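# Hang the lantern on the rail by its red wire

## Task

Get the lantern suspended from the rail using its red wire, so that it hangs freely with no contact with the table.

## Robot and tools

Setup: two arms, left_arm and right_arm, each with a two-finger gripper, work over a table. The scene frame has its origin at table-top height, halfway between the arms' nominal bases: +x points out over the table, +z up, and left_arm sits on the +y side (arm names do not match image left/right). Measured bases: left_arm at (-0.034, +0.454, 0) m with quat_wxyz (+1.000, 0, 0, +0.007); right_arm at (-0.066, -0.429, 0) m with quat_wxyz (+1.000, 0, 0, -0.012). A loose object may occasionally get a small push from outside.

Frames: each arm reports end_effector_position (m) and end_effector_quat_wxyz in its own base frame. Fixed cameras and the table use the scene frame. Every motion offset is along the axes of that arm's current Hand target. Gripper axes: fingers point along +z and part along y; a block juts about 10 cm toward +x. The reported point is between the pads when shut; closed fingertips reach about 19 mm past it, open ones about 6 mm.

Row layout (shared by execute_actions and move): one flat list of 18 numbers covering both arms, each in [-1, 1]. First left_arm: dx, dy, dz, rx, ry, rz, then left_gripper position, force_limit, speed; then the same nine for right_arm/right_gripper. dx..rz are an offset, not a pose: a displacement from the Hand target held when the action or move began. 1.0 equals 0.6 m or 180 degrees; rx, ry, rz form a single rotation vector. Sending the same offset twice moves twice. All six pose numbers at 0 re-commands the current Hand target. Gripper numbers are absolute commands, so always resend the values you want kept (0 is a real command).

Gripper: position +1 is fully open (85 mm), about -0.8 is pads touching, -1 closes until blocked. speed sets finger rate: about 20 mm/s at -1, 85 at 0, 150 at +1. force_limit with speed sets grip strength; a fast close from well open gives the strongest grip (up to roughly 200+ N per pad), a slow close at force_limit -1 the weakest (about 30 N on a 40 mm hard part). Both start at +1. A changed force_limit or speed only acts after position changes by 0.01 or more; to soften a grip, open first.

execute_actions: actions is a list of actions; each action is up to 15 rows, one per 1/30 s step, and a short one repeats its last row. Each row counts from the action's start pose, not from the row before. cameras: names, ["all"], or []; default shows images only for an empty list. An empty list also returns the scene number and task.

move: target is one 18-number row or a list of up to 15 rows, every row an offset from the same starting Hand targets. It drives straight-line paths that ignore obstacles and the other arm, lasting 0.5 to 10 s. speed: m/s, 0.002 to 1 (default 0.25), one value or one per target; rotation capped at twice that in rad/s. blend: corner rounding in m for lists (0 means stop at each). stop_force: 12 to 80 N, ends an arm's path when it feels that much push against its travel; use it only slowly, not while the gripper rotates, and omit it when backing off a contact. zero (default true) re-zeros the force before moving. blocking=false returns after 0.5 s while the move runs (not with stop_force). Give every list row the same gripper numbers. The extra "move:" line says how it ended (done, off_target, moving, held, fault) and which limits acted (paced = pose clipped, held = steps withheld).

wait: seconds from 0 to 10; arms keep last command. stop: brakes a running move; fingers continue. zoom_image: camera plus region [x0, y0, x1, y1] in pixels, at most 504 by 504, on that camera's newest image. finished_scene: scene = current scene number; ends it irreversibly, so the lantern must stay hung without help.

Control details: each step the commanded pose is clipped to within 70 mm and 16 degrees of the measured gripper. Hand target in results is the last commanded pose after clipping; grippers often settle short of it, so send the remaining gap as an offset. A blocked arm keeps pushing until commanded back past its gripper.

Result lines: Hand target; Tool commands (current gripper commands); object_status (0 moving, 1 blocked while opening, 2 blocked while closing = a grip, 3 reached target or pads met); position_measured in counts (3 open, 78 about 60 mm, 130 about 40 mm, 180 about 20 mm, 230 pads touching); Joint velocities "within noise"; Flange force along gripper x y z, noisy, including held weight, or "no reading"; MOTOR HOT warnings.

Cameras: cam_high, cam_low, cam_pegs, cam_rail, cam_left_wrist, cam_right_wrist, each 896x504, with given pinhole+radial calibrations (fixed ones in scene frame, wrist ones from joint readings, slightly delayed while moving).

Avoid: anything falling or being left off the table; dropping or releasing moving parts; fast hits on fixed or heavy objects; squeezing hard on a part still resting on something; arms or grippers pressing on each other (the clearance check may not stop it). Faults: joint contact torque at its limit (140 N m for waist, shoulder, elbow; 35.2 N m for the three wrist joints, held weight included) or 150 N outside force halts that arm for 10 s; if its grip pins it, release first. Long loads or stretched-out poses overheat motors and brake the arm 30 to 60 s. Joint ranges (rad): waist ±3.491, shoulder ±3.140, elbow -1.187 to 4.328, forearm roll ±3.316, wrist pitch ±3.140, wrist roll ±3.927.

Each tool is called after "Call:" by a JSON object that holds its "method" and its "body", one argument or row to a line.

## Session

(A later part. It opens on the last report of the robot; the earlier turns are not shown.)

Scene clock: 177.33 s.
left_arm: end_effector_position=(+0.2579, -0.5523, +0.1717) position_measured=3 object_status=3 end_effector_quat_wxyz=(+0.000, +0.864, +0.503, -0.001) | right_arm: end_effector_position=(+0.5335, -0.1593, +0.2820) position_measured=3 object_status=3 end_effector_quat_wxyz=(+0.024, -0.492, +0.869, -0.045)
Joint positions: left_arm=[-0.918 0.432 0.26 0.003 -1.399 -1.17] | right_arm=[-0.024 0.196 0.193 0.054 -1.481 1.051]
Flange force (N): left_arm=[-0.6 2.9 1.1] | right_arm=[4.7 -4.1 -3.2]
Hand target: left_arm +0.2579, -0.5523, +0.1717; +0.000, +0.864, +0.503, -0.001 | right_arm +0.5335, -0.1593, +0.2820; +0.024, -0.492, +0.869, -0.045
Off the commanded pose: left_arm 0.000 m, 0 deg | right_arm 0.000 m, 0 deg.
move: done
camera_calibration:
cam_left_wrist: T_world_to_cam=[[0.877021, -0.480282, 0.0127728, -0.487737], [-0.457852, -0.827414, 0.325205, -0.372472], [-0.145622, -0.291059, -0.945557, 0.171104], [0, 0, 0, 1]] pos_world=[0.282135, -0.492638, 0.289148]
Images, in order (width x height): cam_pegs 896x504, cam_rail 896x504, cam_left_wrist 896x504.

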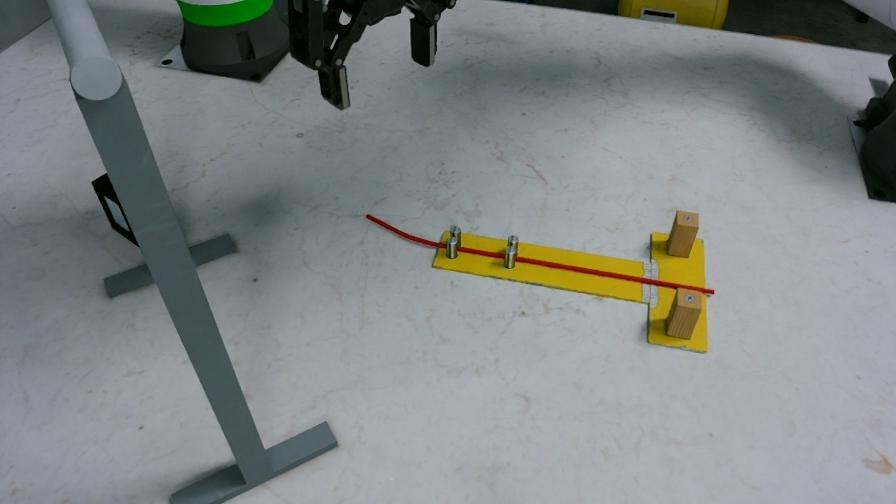

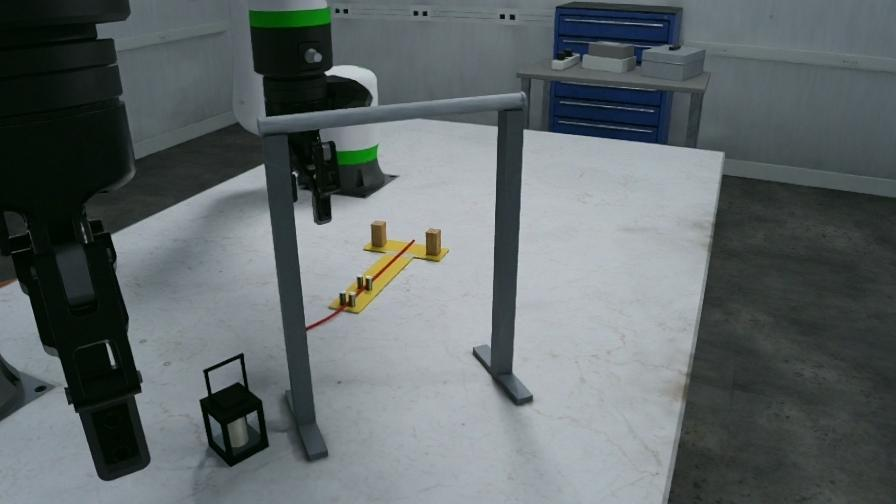

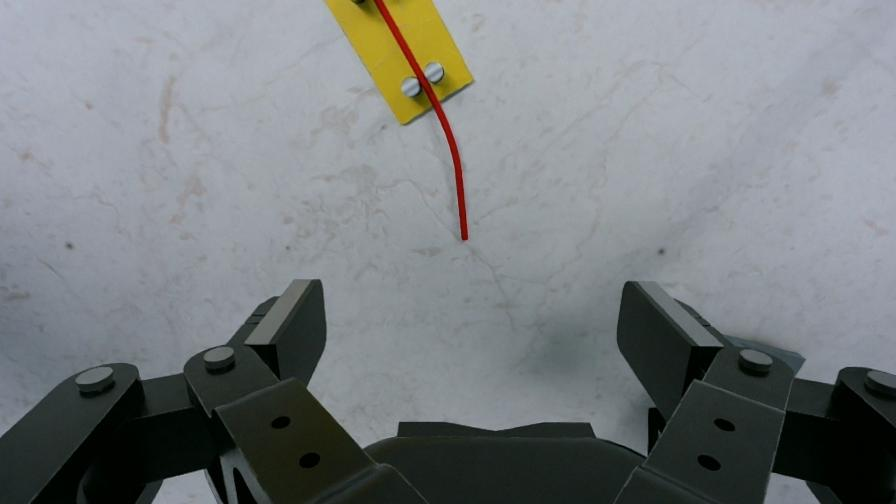

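Call:
{"method": "move", "body": {
  "target": [0.4882,-0.082,0.055,0.0731,-0.1257,0.330,1,-0.5,-1,0,0,0,0,0,0,1,1,1],
  "speed": 0.25,
  "cameras": ["cam_pegs","cam_high","cam_left_wrist"]
}}

Scene clock: 202.33 s.
left_arm: end_effector_position=(+0.3596, -0.2733, +0.1381) position_measured=3 object_status=3 end_effector_quat_wxyz=(+0.001, +0.976, +0.000, -0.218) | right_arm: end_effector_position=(+0.5335, -0.1593, +0.2820) position_measured=3 object_status=3 end_effector_quat_wxyz=(+0.024, -0.492, +0.869, -0.045)
Joint positions: left_arm=[-0.275 0.358 -0.028 0.117 -1.608 -2.887] | right_arm=[-0.024 0.196 0.193 0.054 -1.481 1.051]
Flange force (N): left_arm=[2.2 -0.4 0.5] | right_arm=[4.6 -3.9 -3.6]
Hand target: left_arm +0.3596, -0.2733, +0.1381; +0.001, +0.976, +0.000, -0.218 | right_arm +0.5335, -0.1593, +0.2820; +0.024, -0.492, +0.869, -0.045
Off the commanded pose: left_arm 0.000 m, 0 deg | right_arm 0.000 m, 0 deg.
move: done
camera_calibration:
cam_left_wrist: T_world_to_cam=[[0.0201322, -0.999767, 0.00782859, -0.275708], [-0.719507, -0.00905094, 0.694427, 0.1826], [-0.694194, -0.019613, -0.719521, 0.475566], [0, 0, 0, 1]] pos_world=[0.467068, -0.264664, 0.217536]
Images, in order (width x height): cam_high 896x504, cam_pegs 896x504, cam_left_wrist 896x504.

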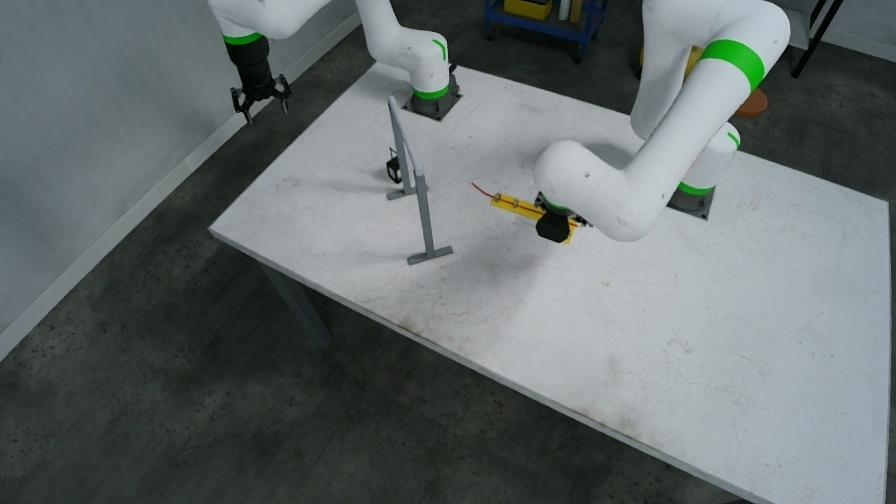

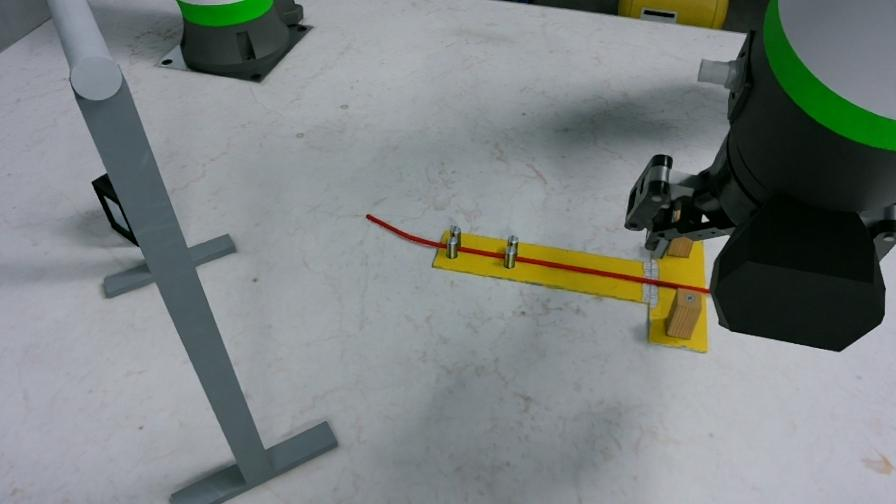

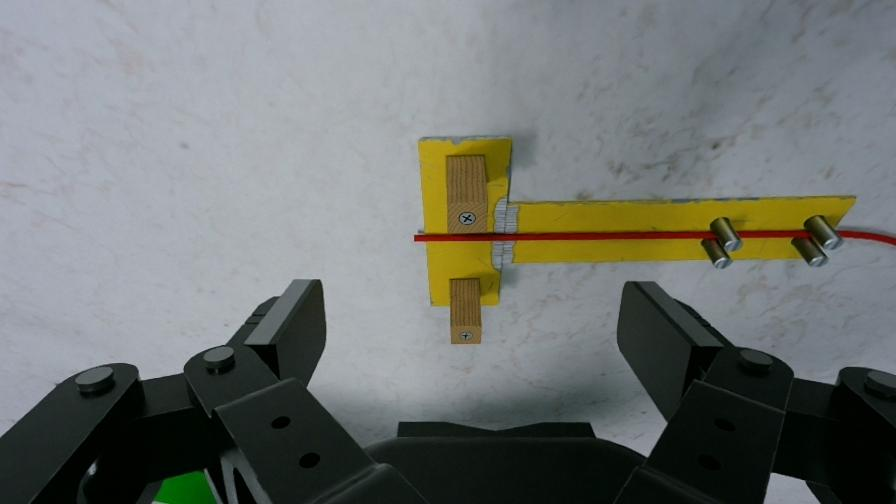

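Call:
{"method": "move", "body": {
  "target": [
    [0.0175,0.0093,0.1905,0,0,0,1,-0.5,-1,0,0,0,0,0,0,1,1,1],
    [0.0175,0.0093,0.1905,0,0,0,-1,-0.8,-1,0,0,0,0,0,0,1,1,1]
  ],
  "speed": 0.08,
  "cameras": ["cam_pegs","cam_high","cam_left_wrist"]
}}

Scene clock: 214.63 s.
left_arm: end_effector_position=(+0.3205, -0.2790, +0.0302) position_measured=180 object_status=0 end_effector_quat_wxyz=(+0.001, +0.976, +0.000, -0.218) | right_arm: end_effector_position=(+0.5335, -0.1593, +0.2820) position_measured=3 object_status=3 end_effector_quat_wxyz=(+0.024, -0.492, +0.869, -0.045)
Joint positions: left_arm=[-0.307 0.412 -0.241 0.133 -1.339 -2.893] | right_arm=[-0.024 0.196 0.193 0.054 -1.481 1.051]
Flange force (N): left_arm=[0.1 0.4 -4.1] | right_arm=[4.4 -4.0 -3.2]
Hand target: left_arm +0.3205, -0.2790, +0.0302; +0.001, +0.976, +0.000, -0.218 | right_arm +0.5335, -0.1593, +0.2820; +0.024, -0.492, +0.869, -0.045
Off the commanded pose: left_arm 0.000 m, 0 deg | right_arm 0.000 m, 0 deg.
move: done
camera_calibration:
cam_left_wrist: T_world_to_cam=[[0.0202735, -0.999764, 0.00782823, -0.279836], [-0.719505, -0.00915293, 0.694427, 0.229388], [-0.694192, -0.0197109, -0.71952, 0.370717], [0, 0, 0, 1]] pos_world=[0.428067, -0.270364, 0.109636]
Images, in order (width x height): cam_high 896x504, cam_pegs 896x504, cam_left_wrist 896x504.

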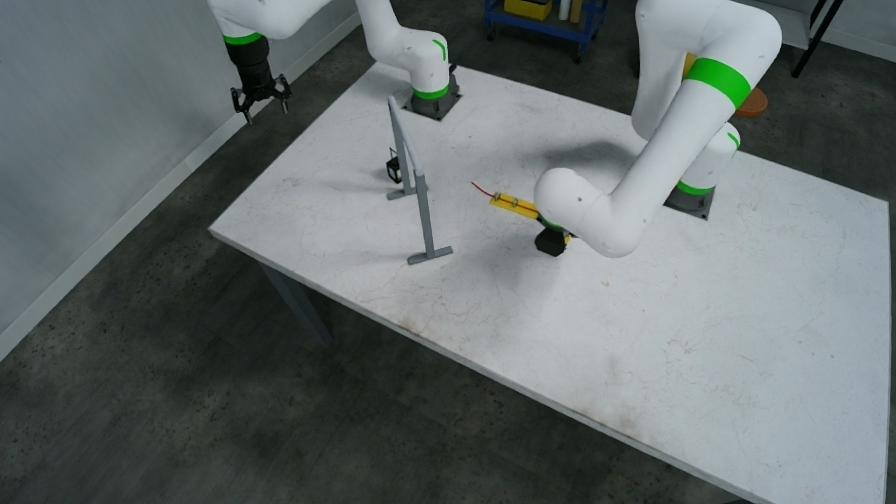

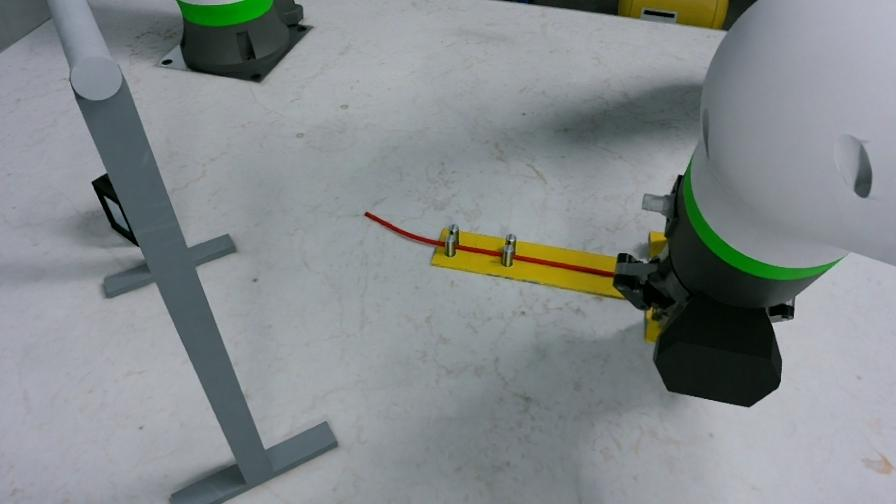

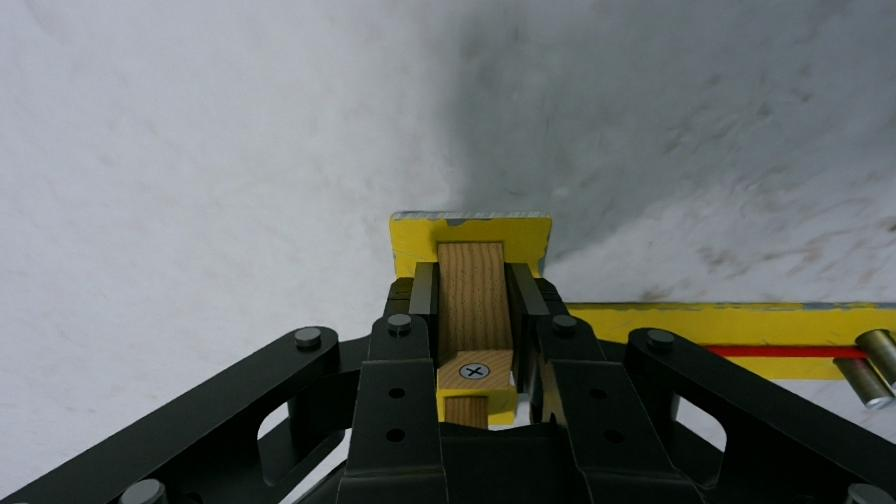

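Call:
{"method": "move", "body": {
  "target": [
    [0,0,0,0,0,0,-1,-0.8,-1,-0.0943,0.5372,-0.0553,-0.0324,-0.0038,-0.0575,1,1,1],
    [0,0,0,0,0,0,-1,-0.8,-1,-0.2472,0.7368,-0.0228,-0.0324,-0.0038,-0.0575,1,1,1],
    [0,0,0,0,0,0,-1,-0.8,-1,-0.4993,0.7775,0.1232,-0.0324,-0.0038,-0.0575,1,1,1]
  ],
  "speed": 0.2,
  "blend": 0.04,
  "cameras": ["cam_pegs","cam_high","cam_right_wrist"]
}}

Scene clock: 237.03 s.
left_arm: end_effector_position=(+0.3205, -0.2790, +0.0302) position_measured=180 object_status=2 end_effector_quat_wxyz=(+0.001, +0.976, +0.000, -0.218) | right_arm: end_effector_position=(+0.2965, +0.3324, +0.1600) position_measured=3 object_status=3 end_effector_quat_wxyz=(+0.000, -0.569, +0.822, +0.000)
Joint positions: left_arm=[-0.307 0.412 -0.241 0.133 -1.339 -2.893] | right_arm=[1.138 0.034 -0.254 0 -1.283 0.072]
Flange force (N): left_arm=[0.4 0.1 -4.3] | right_arm=[0.3 -7.4 -3.2]
Hand target: left_arm +0.3205, -0.2790, +0.0302; +0.001, +0.976, +0.000, -0.218 | right_arm +0.2964, +0.3324, +0.1599; +0.000, -0.569, +0.822, +0.000
Off the commanded pose: left_arm 0.000 m, 0 deg | right_arm 0.000 m, 0 deg.
move: done
camera_calibration:
cam_right_wrist: T_world_to_cam=[[-0.940975, 0.338452, 0.0040263, 0.169156], [0.318074, 0.880126, 0.352432, -0.429822], [0.115738, 0.33291, -0.935829, 0.131774], [0, 0, 0, 1]] pos_world=[0.280635, 0.277177, 0.27412]
Images, in order (width x height): cam_high 896x504, cam_pegs 896x504, cam_right_wrist 896x504.

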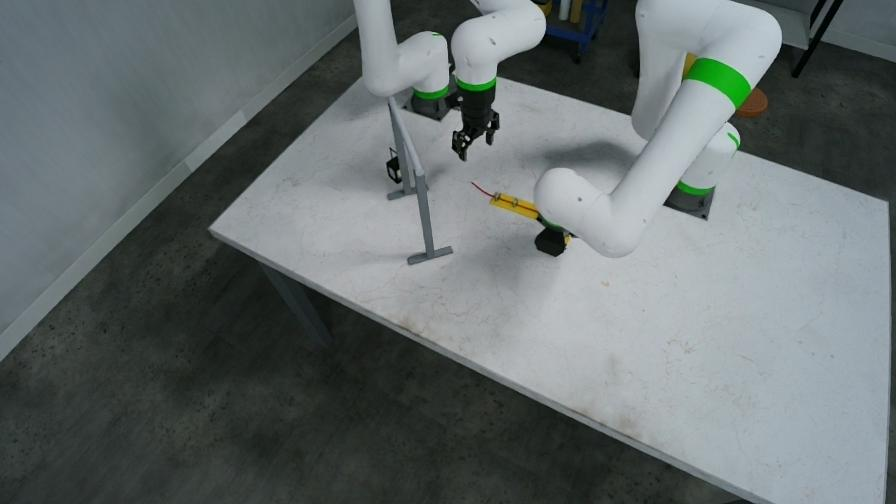

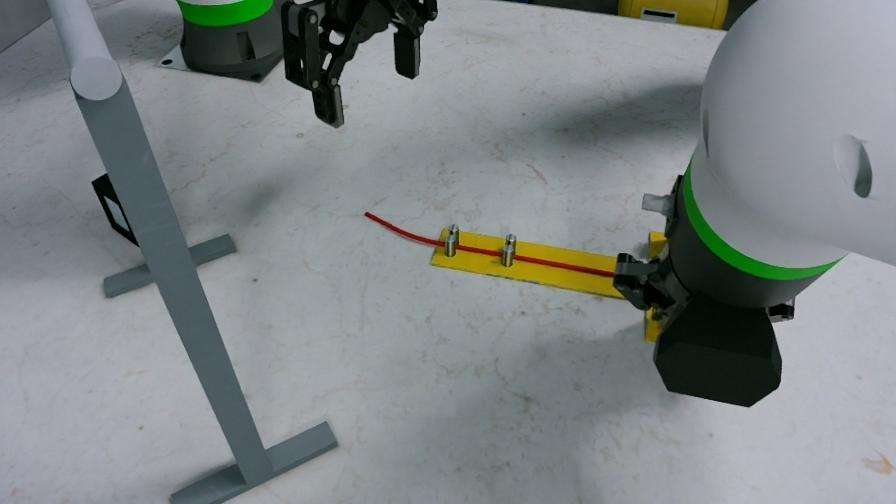

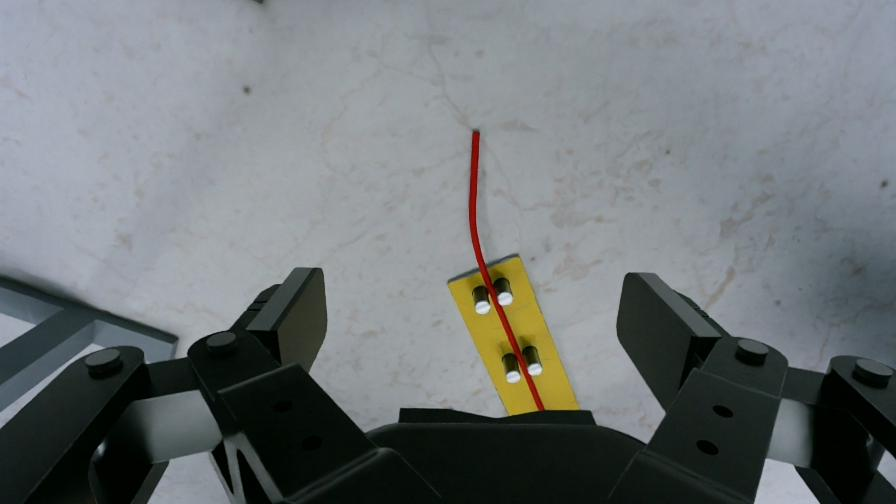

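Call:
{"method": "move", "body": {
  "target": [0,0,0,0,0,0,-1,-0.8,-1,0.0137,0.0242,0.18,0,0,0,1,1,1],
  "speed": 0.15,
  "cameras": ["cam_pegs","cam_right_wrist"]
}}

Scene clock: 242.80 s.
left_arm: end_effector_position=(+0.3205, -0.2790, +0.0302) position_measured=180 object_status=2 end_effector_quat_wxyz=(+0.001, +0.976, +0.000, -0.218) | right_arm: end_effector_position=(+0.2799, +0.3298, +0.0520) position_measured=3 object_status=3 end_effector_quat_wxyz=(+0.000, -0.569, +0.822, +0.000)
Joint positions: left_arm=[-0.307 0.412 -0.241 0.133 -1.339 -2.893] | right_arm=[1.172 0.118 -0.441 -0.001 -1.013 0.038]
Flange force (N): left_arm=[0.3 0.5 -3.8] | right_arm=[0.3 -7.4 -3.3]
Hand target: left_arm +0.3205, -0.2790, +0.0302; +0.001, +0.976, +0.000, -0.218 | right_arm +0.2799, +0.3298, +0.0520; +0.000, -0.569, +0.822, +0.000
Off the commanded pose: left_arm 0.000 m, 0 deg | right_arm 0.000 m, 0 deg.
move: done
camera_calibration:
cam_right_wrist: T_world_to_cam=[[-0.940945, 0.338532, 0.0043328, 0.154675], [0.318233, 0.880013, 0.352569, -0.384194], [0.115543, 0.333127, -0.935776, 0.0334876], [0, 0, 0, 1]] pos_world=[0.263935, 0.274577, 0.166122]
Images, in order (width x height): cam_pegs 896x504, cam_right_wrist 896x504.

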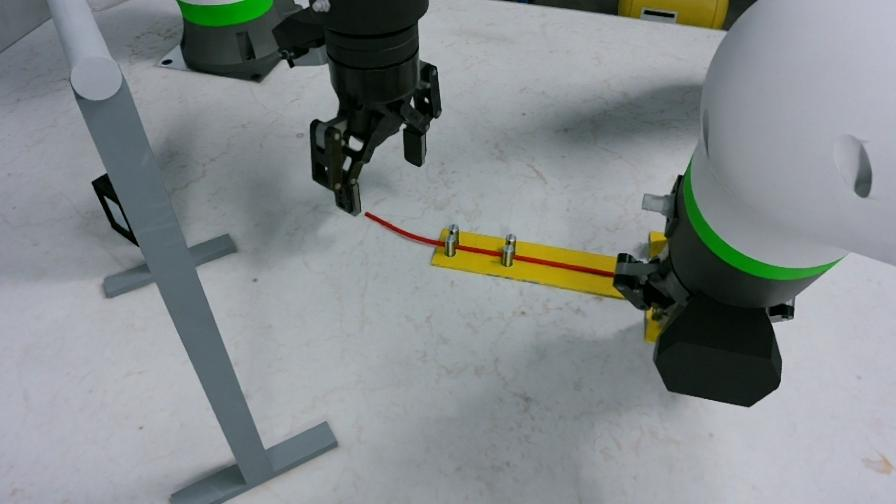

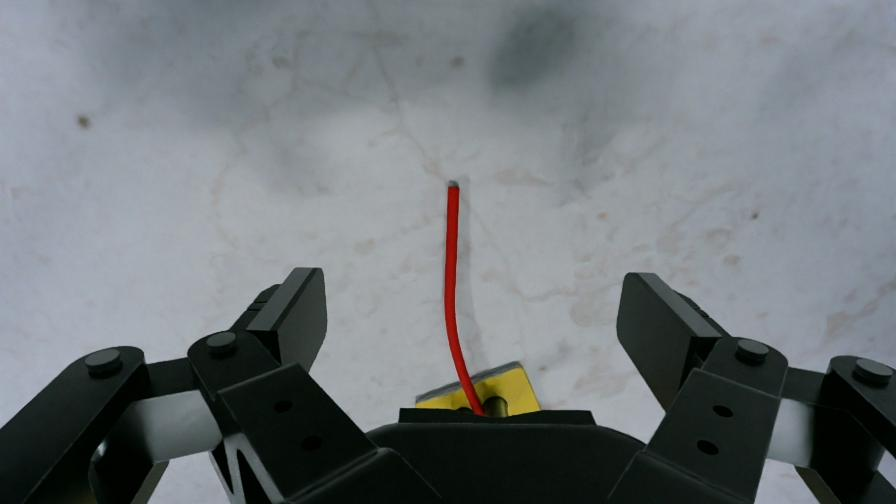

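Call:
{"method": "move", "body": {
  "target": [
    [0,0,0,0,0,0,-1,-0.8,-1,0,-0.0033,0.05,0,0,0,1,1,1],
    [0,0,0,0,0,0,-1,-0.8,-1,0,-0.0033,0.11,0,0,0,1,1,1]
  ],
  "speed": [0.08,0.01],
  "stop_force": 12,
  "cameras": ["cam_right_wrist"]
}}

Scene clock: 249.37 s.
left_arm: end_effector_position=(+0.3205, -0.2790, +0.0302) position_measured=180 object_status=2 end_effector_quat_wxyz=(+0.001, +0.976, +0.000, -0.218) | right_arm: end_effector_position=(+0.2817, +0.3291, +0.0058) position_measured=3 object_status=3 end_effector_quat_wxyz=(+0.000, -0.569, +0.822, +0.000)
Joint positions: left_arm=[-0.307 0.412 -0.241 0.133 -1.339 -2.893] | right_arm=[1.167 0.192 -0.485 -0.001 -0.895 0.043]
Flange force (N): left_arm=[0.3 0.4 -4.4] | right_arm=[6.5 -3.6 -36.8]
Hand target: left_arm +0.3205, -0.2790, +0.0302; +0.001, +0.976, +0.000, -0.218 | right_arm +0.2817, +0.3291, +0.0058; +0.000, -0.569, +0.822, +0.000 (not the last commanded pose)
Off the commanded pose: left_arm 0.000 m, 0 deg | right_arm 0.020 m, 0 deg.
move: contact (right_arm); path passed 1 of 2 targets
camera_calibration:
cam_right_wrist: T_world_to_cam=[[-0.940957, 0.338499, 0.00425484, 0.156889], [0.318162, 0.879993, 0.352682, -0.367936], [0.115638, 0.333212, -0.935734, -0.00991198], [0, 0, 0, 1]] pos_world=[0.265835, 0.273977, 0.119822]
Images, in order (width x height): cam_right_wrist 896x504.

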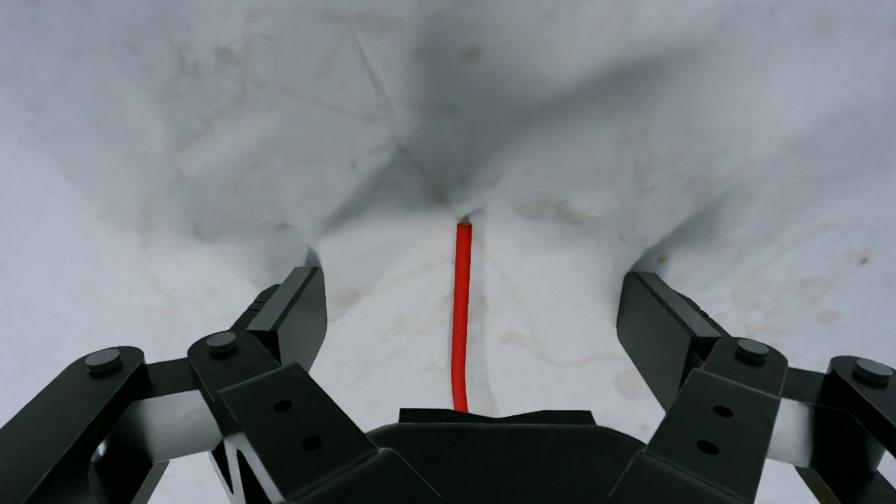

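Call:
{"method": "move", "body": {
  "target": [
    [0,0,0,0,0,0,-1,-0.8,-1,0,0,-0.0275,0,0,0,1,1,1],
    [0,0,0,0,0,0,-1,-0.8,-1,0,0,-0.0275,0,0,0,-1,-0.5,-1]
  ],
  "speed": 0.05,
  "cameras": ["cam_right_wrist","cam_left_wrist"]
}}

Scene clock: 258.63 s.
left_arm: end_effector_position=(+0.3205, -0.2790, +0.0302) position_measured=180 object_status=2 end_effector_quat_wxyz=(+0.001, +0.976, +0.000, -0.218) | right_arm: end_effector_position=(+0.2817, +0.3291, +0.0223) position_measured=222 object_status=0 end_effector_quat_wxyz=(+0.000, -0.569, +0.822, +0.000)
Joint positions: left_arm=[-0.307 0.412 -0.241 0.133 -1.339 -2.893] | right_arm=[1.167 0.164 -0.47 0 -0.937 0.043]
Flange force (N): left_arm=[1.1 -0.2 -2.2] | right_arm=[0.3 -8.0 -3.3]
Hand target: left_arm +0.3205, -0.2790, +0.0302; +0.001, +0.976, +0.000, -0.218 | right_arm +0.2817, +0.3291, +0.0223; +0.000, -0.569, +0.822, +0.000
Off the commanded pose: left_arm 0.000 m, 0 deg | right_arm 0.000 m, 0 deg.
move: done
camera_calibration:
cam_left_wrist: T_world_to_cam=[[0.0202735, -0.999764, 0.00782823, -0.279836], [-0.719505, -0.00915293, 0.694427, 0.229388], [-0.694192, -0.0197109, -0.71952, 0.370717], [0, 0, 0, 1]] pos_world=[0.428067, -0.270364, 0.109636]
cam_right_wrist: T_world_to_cam=[[-0.940975, 0.338449, 0.00429927, 0.156864], [0.318144, 0.880045, 0.35257, -0.373696], [0.115543, 0.333127, -0.935776, 0.00570864], [0, 0, 0, 1]] pos_world=[0.265835, 0.273877, 0.136421]
Images, in order (width x height): cam_left_wrist 896x504, cam_right_wrist 896x504.

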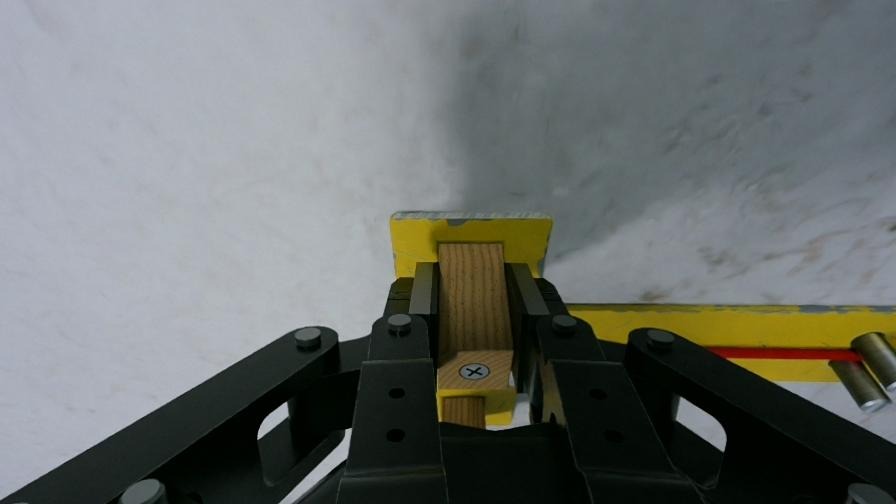

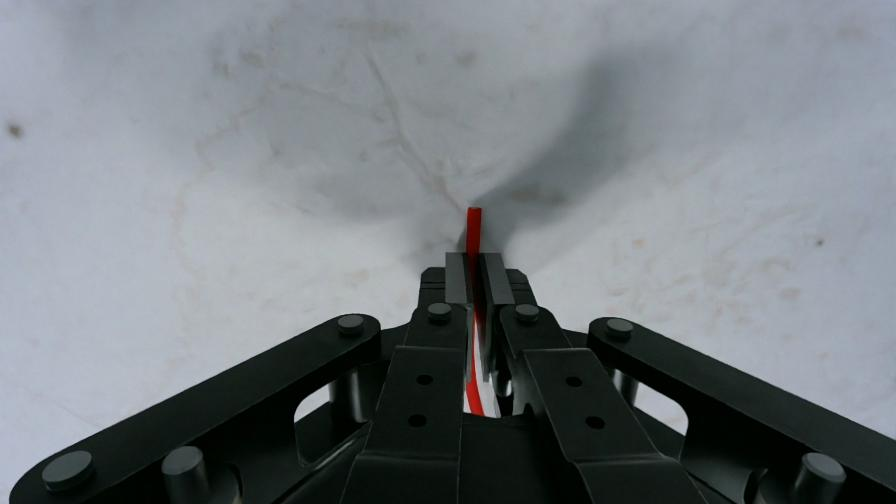

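Call:
{"method": "move", "body": {
  "target": [
    [0,0,0,0,0,0,-1,-0.8,-1,0.0013,0.0335,0,0,0,0.0833,-1,-0.5,-1],
    [0,0,0,0,0,0,-1,-0.8,-1,-0.0057,0.0653,0,0,0,0.1667,-1,-0.5,-1],
    [0,0,0,0,0,0,-1,-0.8,-1,-0.0202,0.0937,0,0,0,0.25,-1,-0.5,-1],
    [0,0,0,0,0,0,-1,-0.8,-1,-0.0408,0.117,0,0,0,0.3333,-1,-0.5,-1]
  ],
  "speed": 0.07,
  "blend": 0.01,
  "cameras": ["cam_right_wrist","cam_left_wrist","cam_pegs"]
}}

Scene clock: 291.23 s.
left_arm: end_effector_position=(+0.3205, -0.2790, +0.0302) position_measured=181 object_status=2 end_effector_quat_wxyz=(+0.001, +0.976, +0.000, -0.218) | right_arm: end_effector_position=(+0.2246, +0.3768, +0.0223) position_measured=222 object_status=2 end_effector_quat_wxyz=(+0.000, -0.081, +0.997, +0.000)
Joint positions: left_arm=[-0.307 0.412 -0.241 0.133 -1.339 -2.893] | right_arm=[1.334 0.177 -0.455 -0.001 -0.94 -1.17]
Flange force (N): left_arm=[-0.9 -3.8 -5.3] | right_arm=[-8.2 -6.8 -3.5]
Hand target: left_arm +0.3205, -0.2790, +0.0302; +0.001, +0.976, +0.000, -0.218 | right_arm +0.2247, +0.3768, +0.0223; +0.000, -0.081, +0.997, +0.000
Off the commanded pose: left_arm 0.000 m, 0 deg | right_arm 0.000 m, 0 deg.
move: done
camera_calibration:
cam_left_wrist: T_world_to_cam=[[0.0202735, -0.999764, 0.00782823, -0.279836], [-0.719505, -0.00915293, 0.694427, 0.229388], [-0.694192, -0.0197109, -0.71952, 0.370717], [0, 0, 0, 1]] pos_world=[0.428067, -0.270364, 0.109636]
cam_right_wrist: T_world_to_cam=[[-0.177376, 0.984136, 0.00370059, -0.32779], [0.921252, 0.164717, 0.352368, -0.263482], [0.346169, 0.0659107, -0.935854, 0.0452664], [0, 0, 0, 1]] pos_world=[0.168921, 0.363006, 0.136418]
Images, in order (width x height): cam_pegs 896x504, cam_left_wrist 896x504, cam_right_wrist 896x504.

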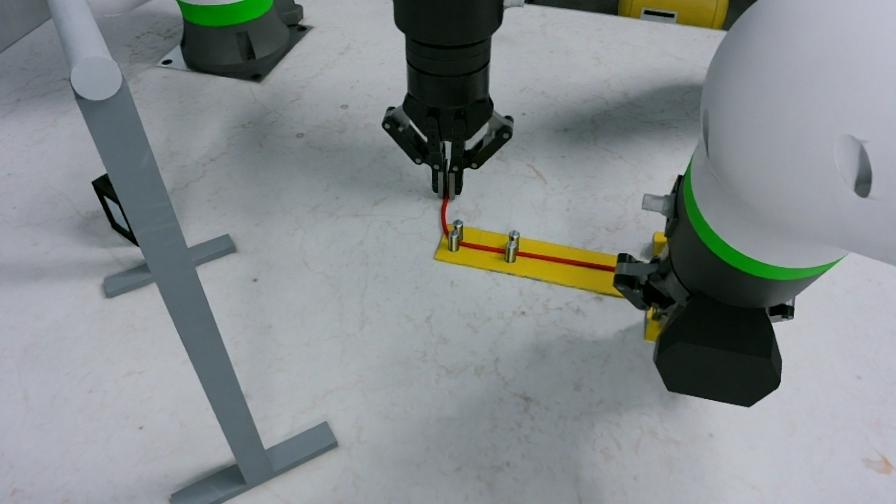

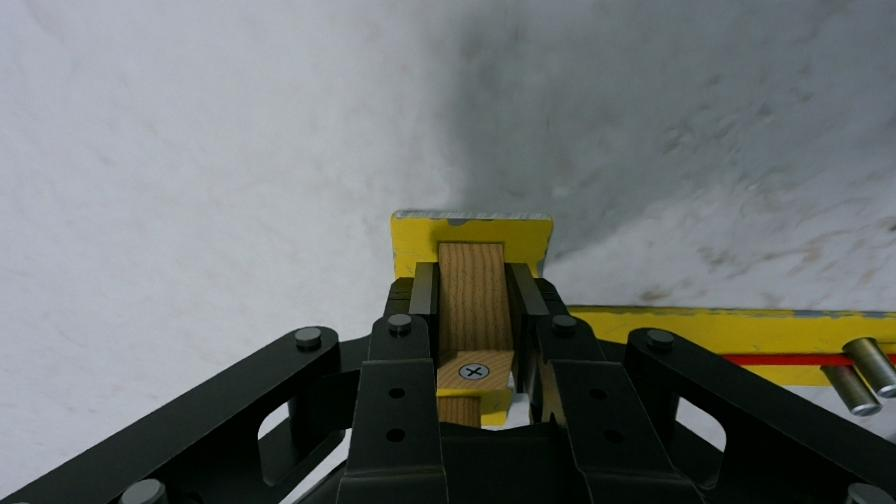

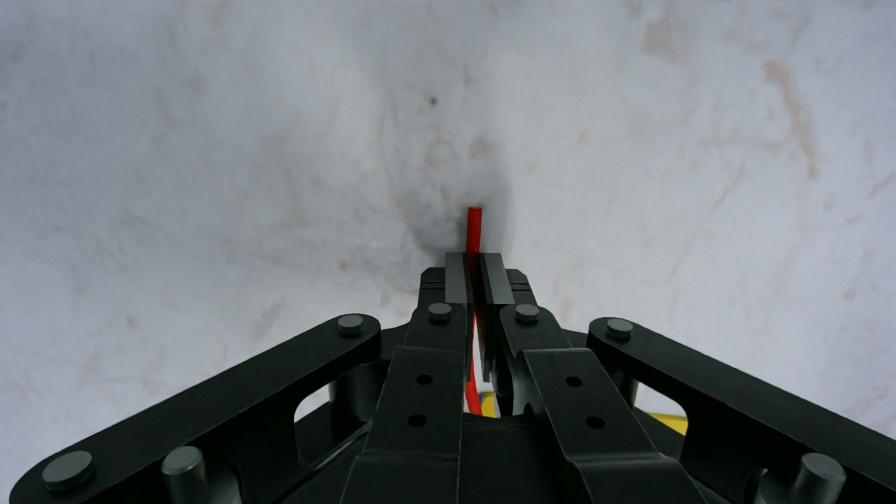

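Call:
{"method": "move", "body": {
  "target": [
    [0,0,0,0,0,0,-1,-0.8,-1,0.0017,0.0303,0,0,0,0.0833,-1,-0.5,-1],
    [0,0,0,0,0,0,-1,-0.8,-1,-0.004,0.0593,0,0,0,0.1667,-1,-0.5,-1],
    [0,0,0,0,0,0,-1,-0.8,-1,-0.0165,0.0852,0,0,0,0.25,-1,-0.5,-1],
    [0,0,0,0,0,0,-1,-0.8,-1,-0.0348,0.1063,0,0,0,0.3333,-1,-0.5,-1],
    [0,0,0,0,0,0,-1,-0.8,-1,-0.0493,0.1173,0,0,0,0.3889,-1,-0.5,-1]
  ],
  "speed": 0.08,
  "blend": 0.01,
  "cameras": ["cam_high","cam_left_wrist","cam_pegs"]
}}

Scene clock: 305.53 s.
left_arm: end_effector_position=(+0.3205, -0.2790, +0.0302) position_measured=181 object_status=2 end_effector_quat_wxyz=(+0.001, +0.976, +0.000, -0.218) | right_arm: end_effector_position=(+0.2424, +0.4510, +0.0223) position_measured=222 object_status=2 end_effector_quat_wxyz=(+0.000, +0.505, +0.863, +0.000)
Joint positions: left_arm=[-0.307 0.412 -0.241 0.133 -1.339 -2.893] | right_arm=[1.334 0.34 -0.244 -0.001 -0.988 -2.392]
Flange force (N): left_arm=[-1.3 -13.9 -12.4] | right_arm=[-18.0 -2.4 -8.7]
Hand target: left_arm +0.3205, -0.2790, +0.0302; +0.001, +0.976, +0.000, -0.218 | right_arm +0.2424, +0.4510, +0.0223; +0.000, +0.505, +0.863, +0.000
Off the commanded pose: left_arm 0.000 m, 0 deg | right_arm 0.000 m, 0 deg.
move: done
camera_calibration:
cam_left_wrist: T_world_to_cam=[[0.0202735, -0.999764, 0.00782823, -0.279836], [-0.719505, -0.00915293, 0.694427, 0.229388], [-0.694192, -0.0197109, -0.71952, 0.370717], [0, 0, 0, 1]] pos_world=[0.428067, -0.270364, 0.109636]
Images, in order (width x height): cam_high 896x504, cam_pegs 896x504, cam_left_wrist 896x504.

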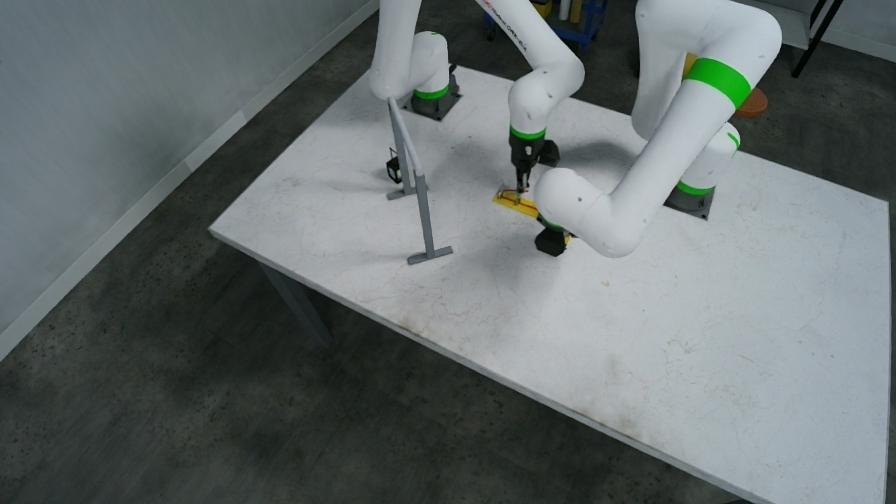

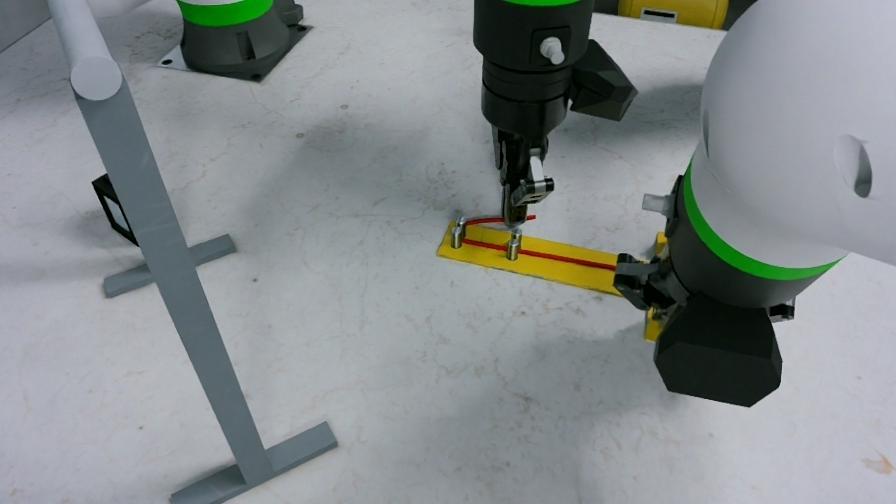

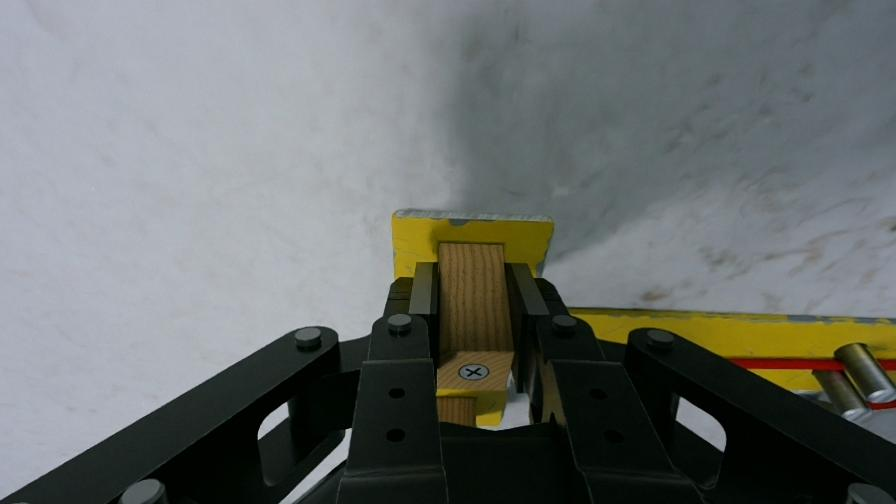

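Call:
{"method": "zoom_image", "body": {
  "camera": "cam_pegs",
  "region": [420, 130, 640, 310]
}}

Scaled by 2.291.

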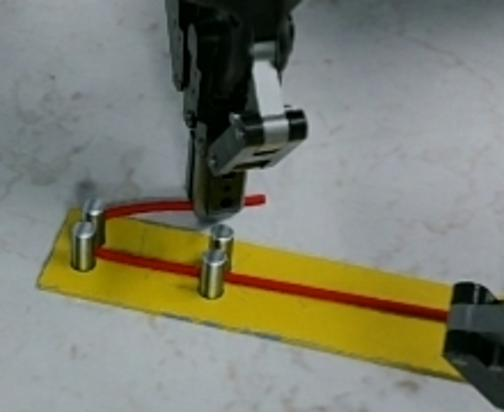

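Call:
{"method": "move", "body": {
  "target": [
    [0,0,0,0,0,0,-1,-0.8,-1,-0.0092,-0.0258,0,0,0,-0.0833,-1,-0.5,-1],
    [0,0,0,0,0,0,-1,-0.8,-1,-0.025,-0.0492,0,0,0,-0.1667,-1,-0.5,-1]
  ],
  "speed": 0.08,
  "blend": 0.01,
  "cameras": ["cam_high","cam_rail","cam_pegs"]
}}

Call:
{"method": "zoom_image", "body": {
  "camera": "cam_pegs",
  "region": [420, 130, 640, 310]
}}

Scene clock: 315.67 s.
left_arm: end_effector_position=(+0.3205, -0.2790, +0.0302) position_measured=181 object_status=2 end_effector_quat_wxyz=(+0.001, +0.976, +0.000, -0.218) | right_arm: end_effector_position=(+0.2241, +0.4235, +0.0223) position_measured=222 object_status=2 end_effector_quat_wxyz=(+0.000, +0.264, +0.964, +0.000)
Joint positions: left_arm=[-0.307 0.412 -0.241 0.133 -1.339 -2.893] | right_arm=[1.359 0.268 -0.34 -0.001 -0.963 -1.893]
Flange force (N): left_arm=[-1.7 1.3 -0.1] | right_arm=[-8.4 6.7 -3.6]
Hand target: left_arm +0.3205, -0.2790, +0.0302; +0.001, +0.976, +0.000, -0.218 | right_arm +0.2241, +0.4235, +0.0223; +0.000, +0.264, +0.964, +0.000
Off the commanded pose: left_arm 0.000 m, 0 deg | right_arm 0.000 m, 0 deg.
move: done
Images, in order (width x height): cam_high 896x504, cam_pegs 896x504, cam_rail 896x504.

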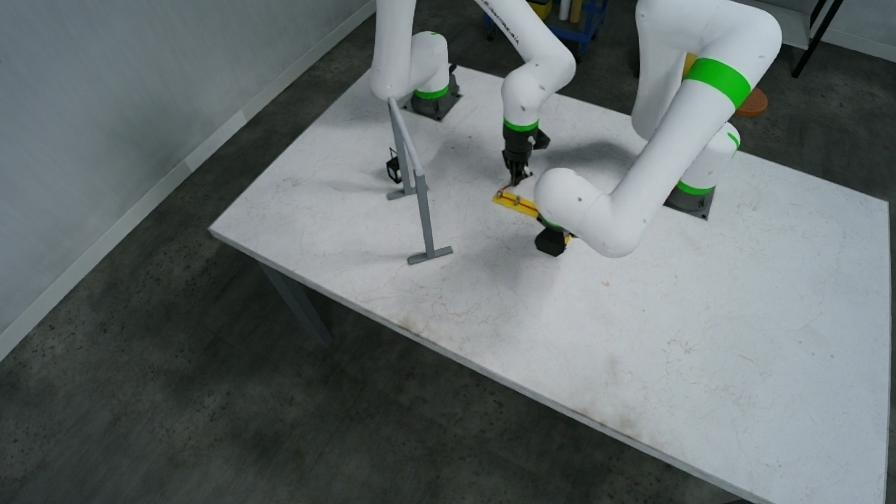

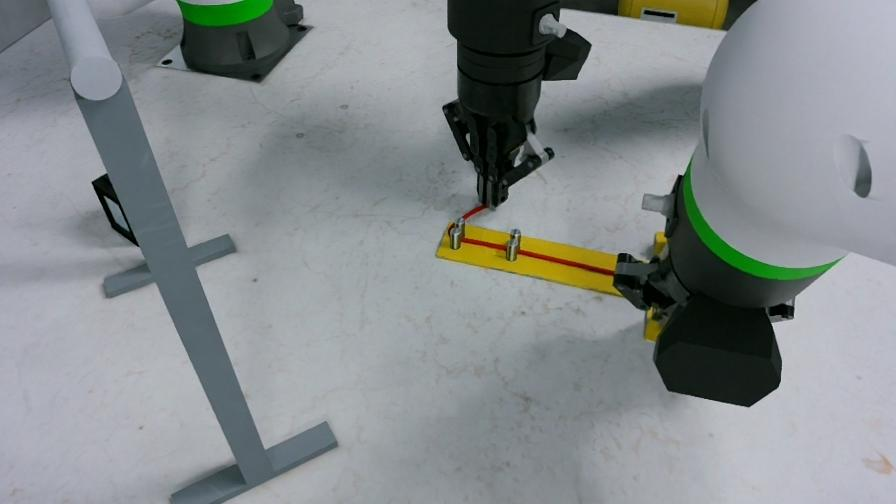

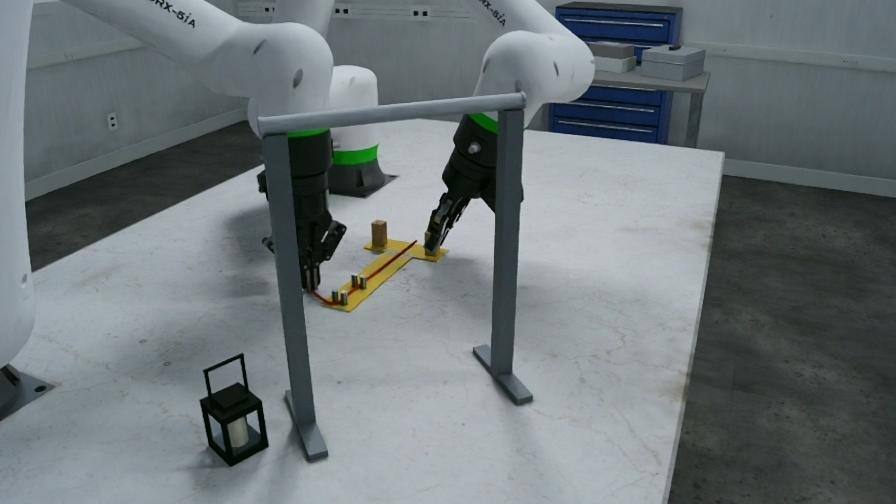

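Scaled by 2.291.

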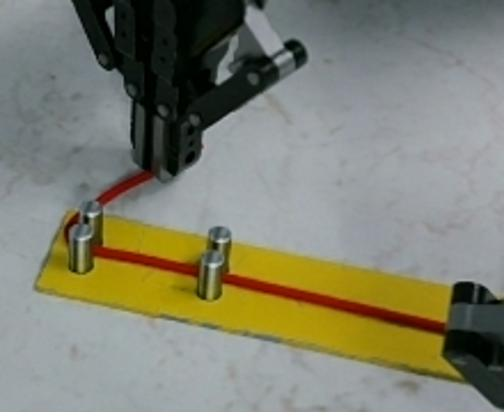

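Call:
{"method": "move", "body": {
  "target": [
    [0,0,0,0,0,0,-1,-0.8,-1,0,0,0,0,0,0,0,-0.5,-1],
    [0,0,0,0,0,0,-1,-0.8,-1,0.05,0,-0.25,0,0,0,0,-0.5,-1]
  ],
  "speed": 0.1,
  "cameras": ["cam_right_wrist","cam_pegs"]
}}

Call:
{"method": "zoom_image", "body": {
  "camera": "cam_pegs",
  "region": [420, 130, 640, 310]
}}

Scene clock: 325.83 s.
left_arm: end_effector_position=(+0.3205, -0.2790, +0.0302) position_measured=181 object_status=2 end_effector_quat_wxyz=(+0.001, +0.976, +0.000, -0.218) | right_arm: end_effector_position=(+0.1984, +0.4388, +0.1723) position_measured=128 object_status=3 end_effector_quat_wxyz=(+0.000, +0.264, +0.964, +0.000)
Joint positions: left_arm=[-0.307 0.412 -0.241 0.133 -1.339 -2.893] | right_arm=[1.419 0.116 -0.137 0 -1.318 -1.954]
Flange force (N): left_arm=[-0.3 -1.1 -3.8] | right_arm=[-5.5 2.7 -3.4]
Hand target: left_arm +0.3205, -0.2790, +0.0302; +0.001, +0.976, +0.000, -0.218 | right_arm +0.1983, +0.4388, +0.1723; +0.000, +0.264, +0.964, +0.000
Off the commanded pose: left_arm 0.000 m, 0 deg | right_arm 0.000 m, 0 deg.
move: done
camera_calibration:
cam_right_wrist: T_world_to_cam=[[0.496544, 0.868005, 0.00346161, -0.476806], [0.811579, -0.465673, 0.35283, -0.00406345], [0.30787, -0.172386, -0.935681, 0.302811], [0, 0, 0, 1]] pos_world=[0.146826, 0.464178, 0.286419]
Images, in order (width x height): cam_pegs 896x504, cam_right_wrist 896x504.

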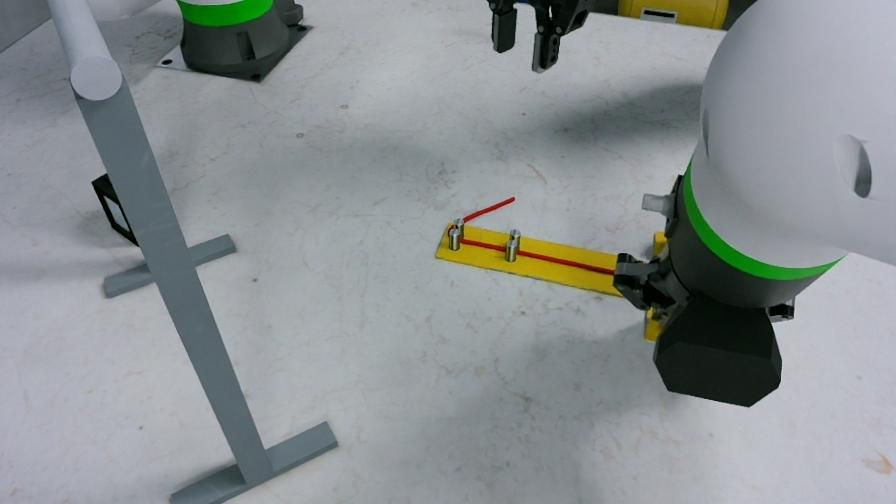

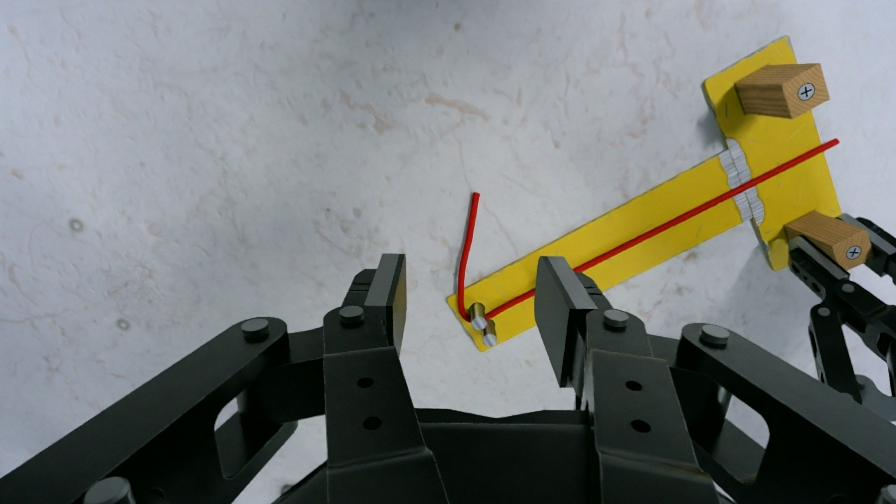

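Scaled by 2.291.

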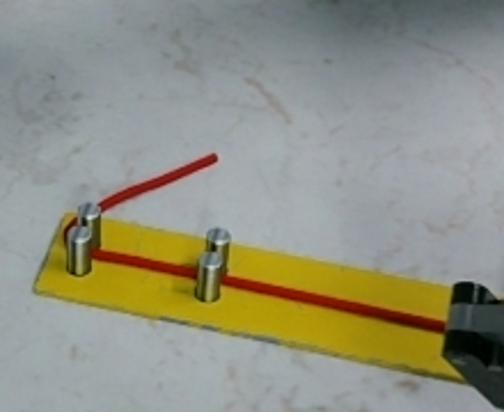

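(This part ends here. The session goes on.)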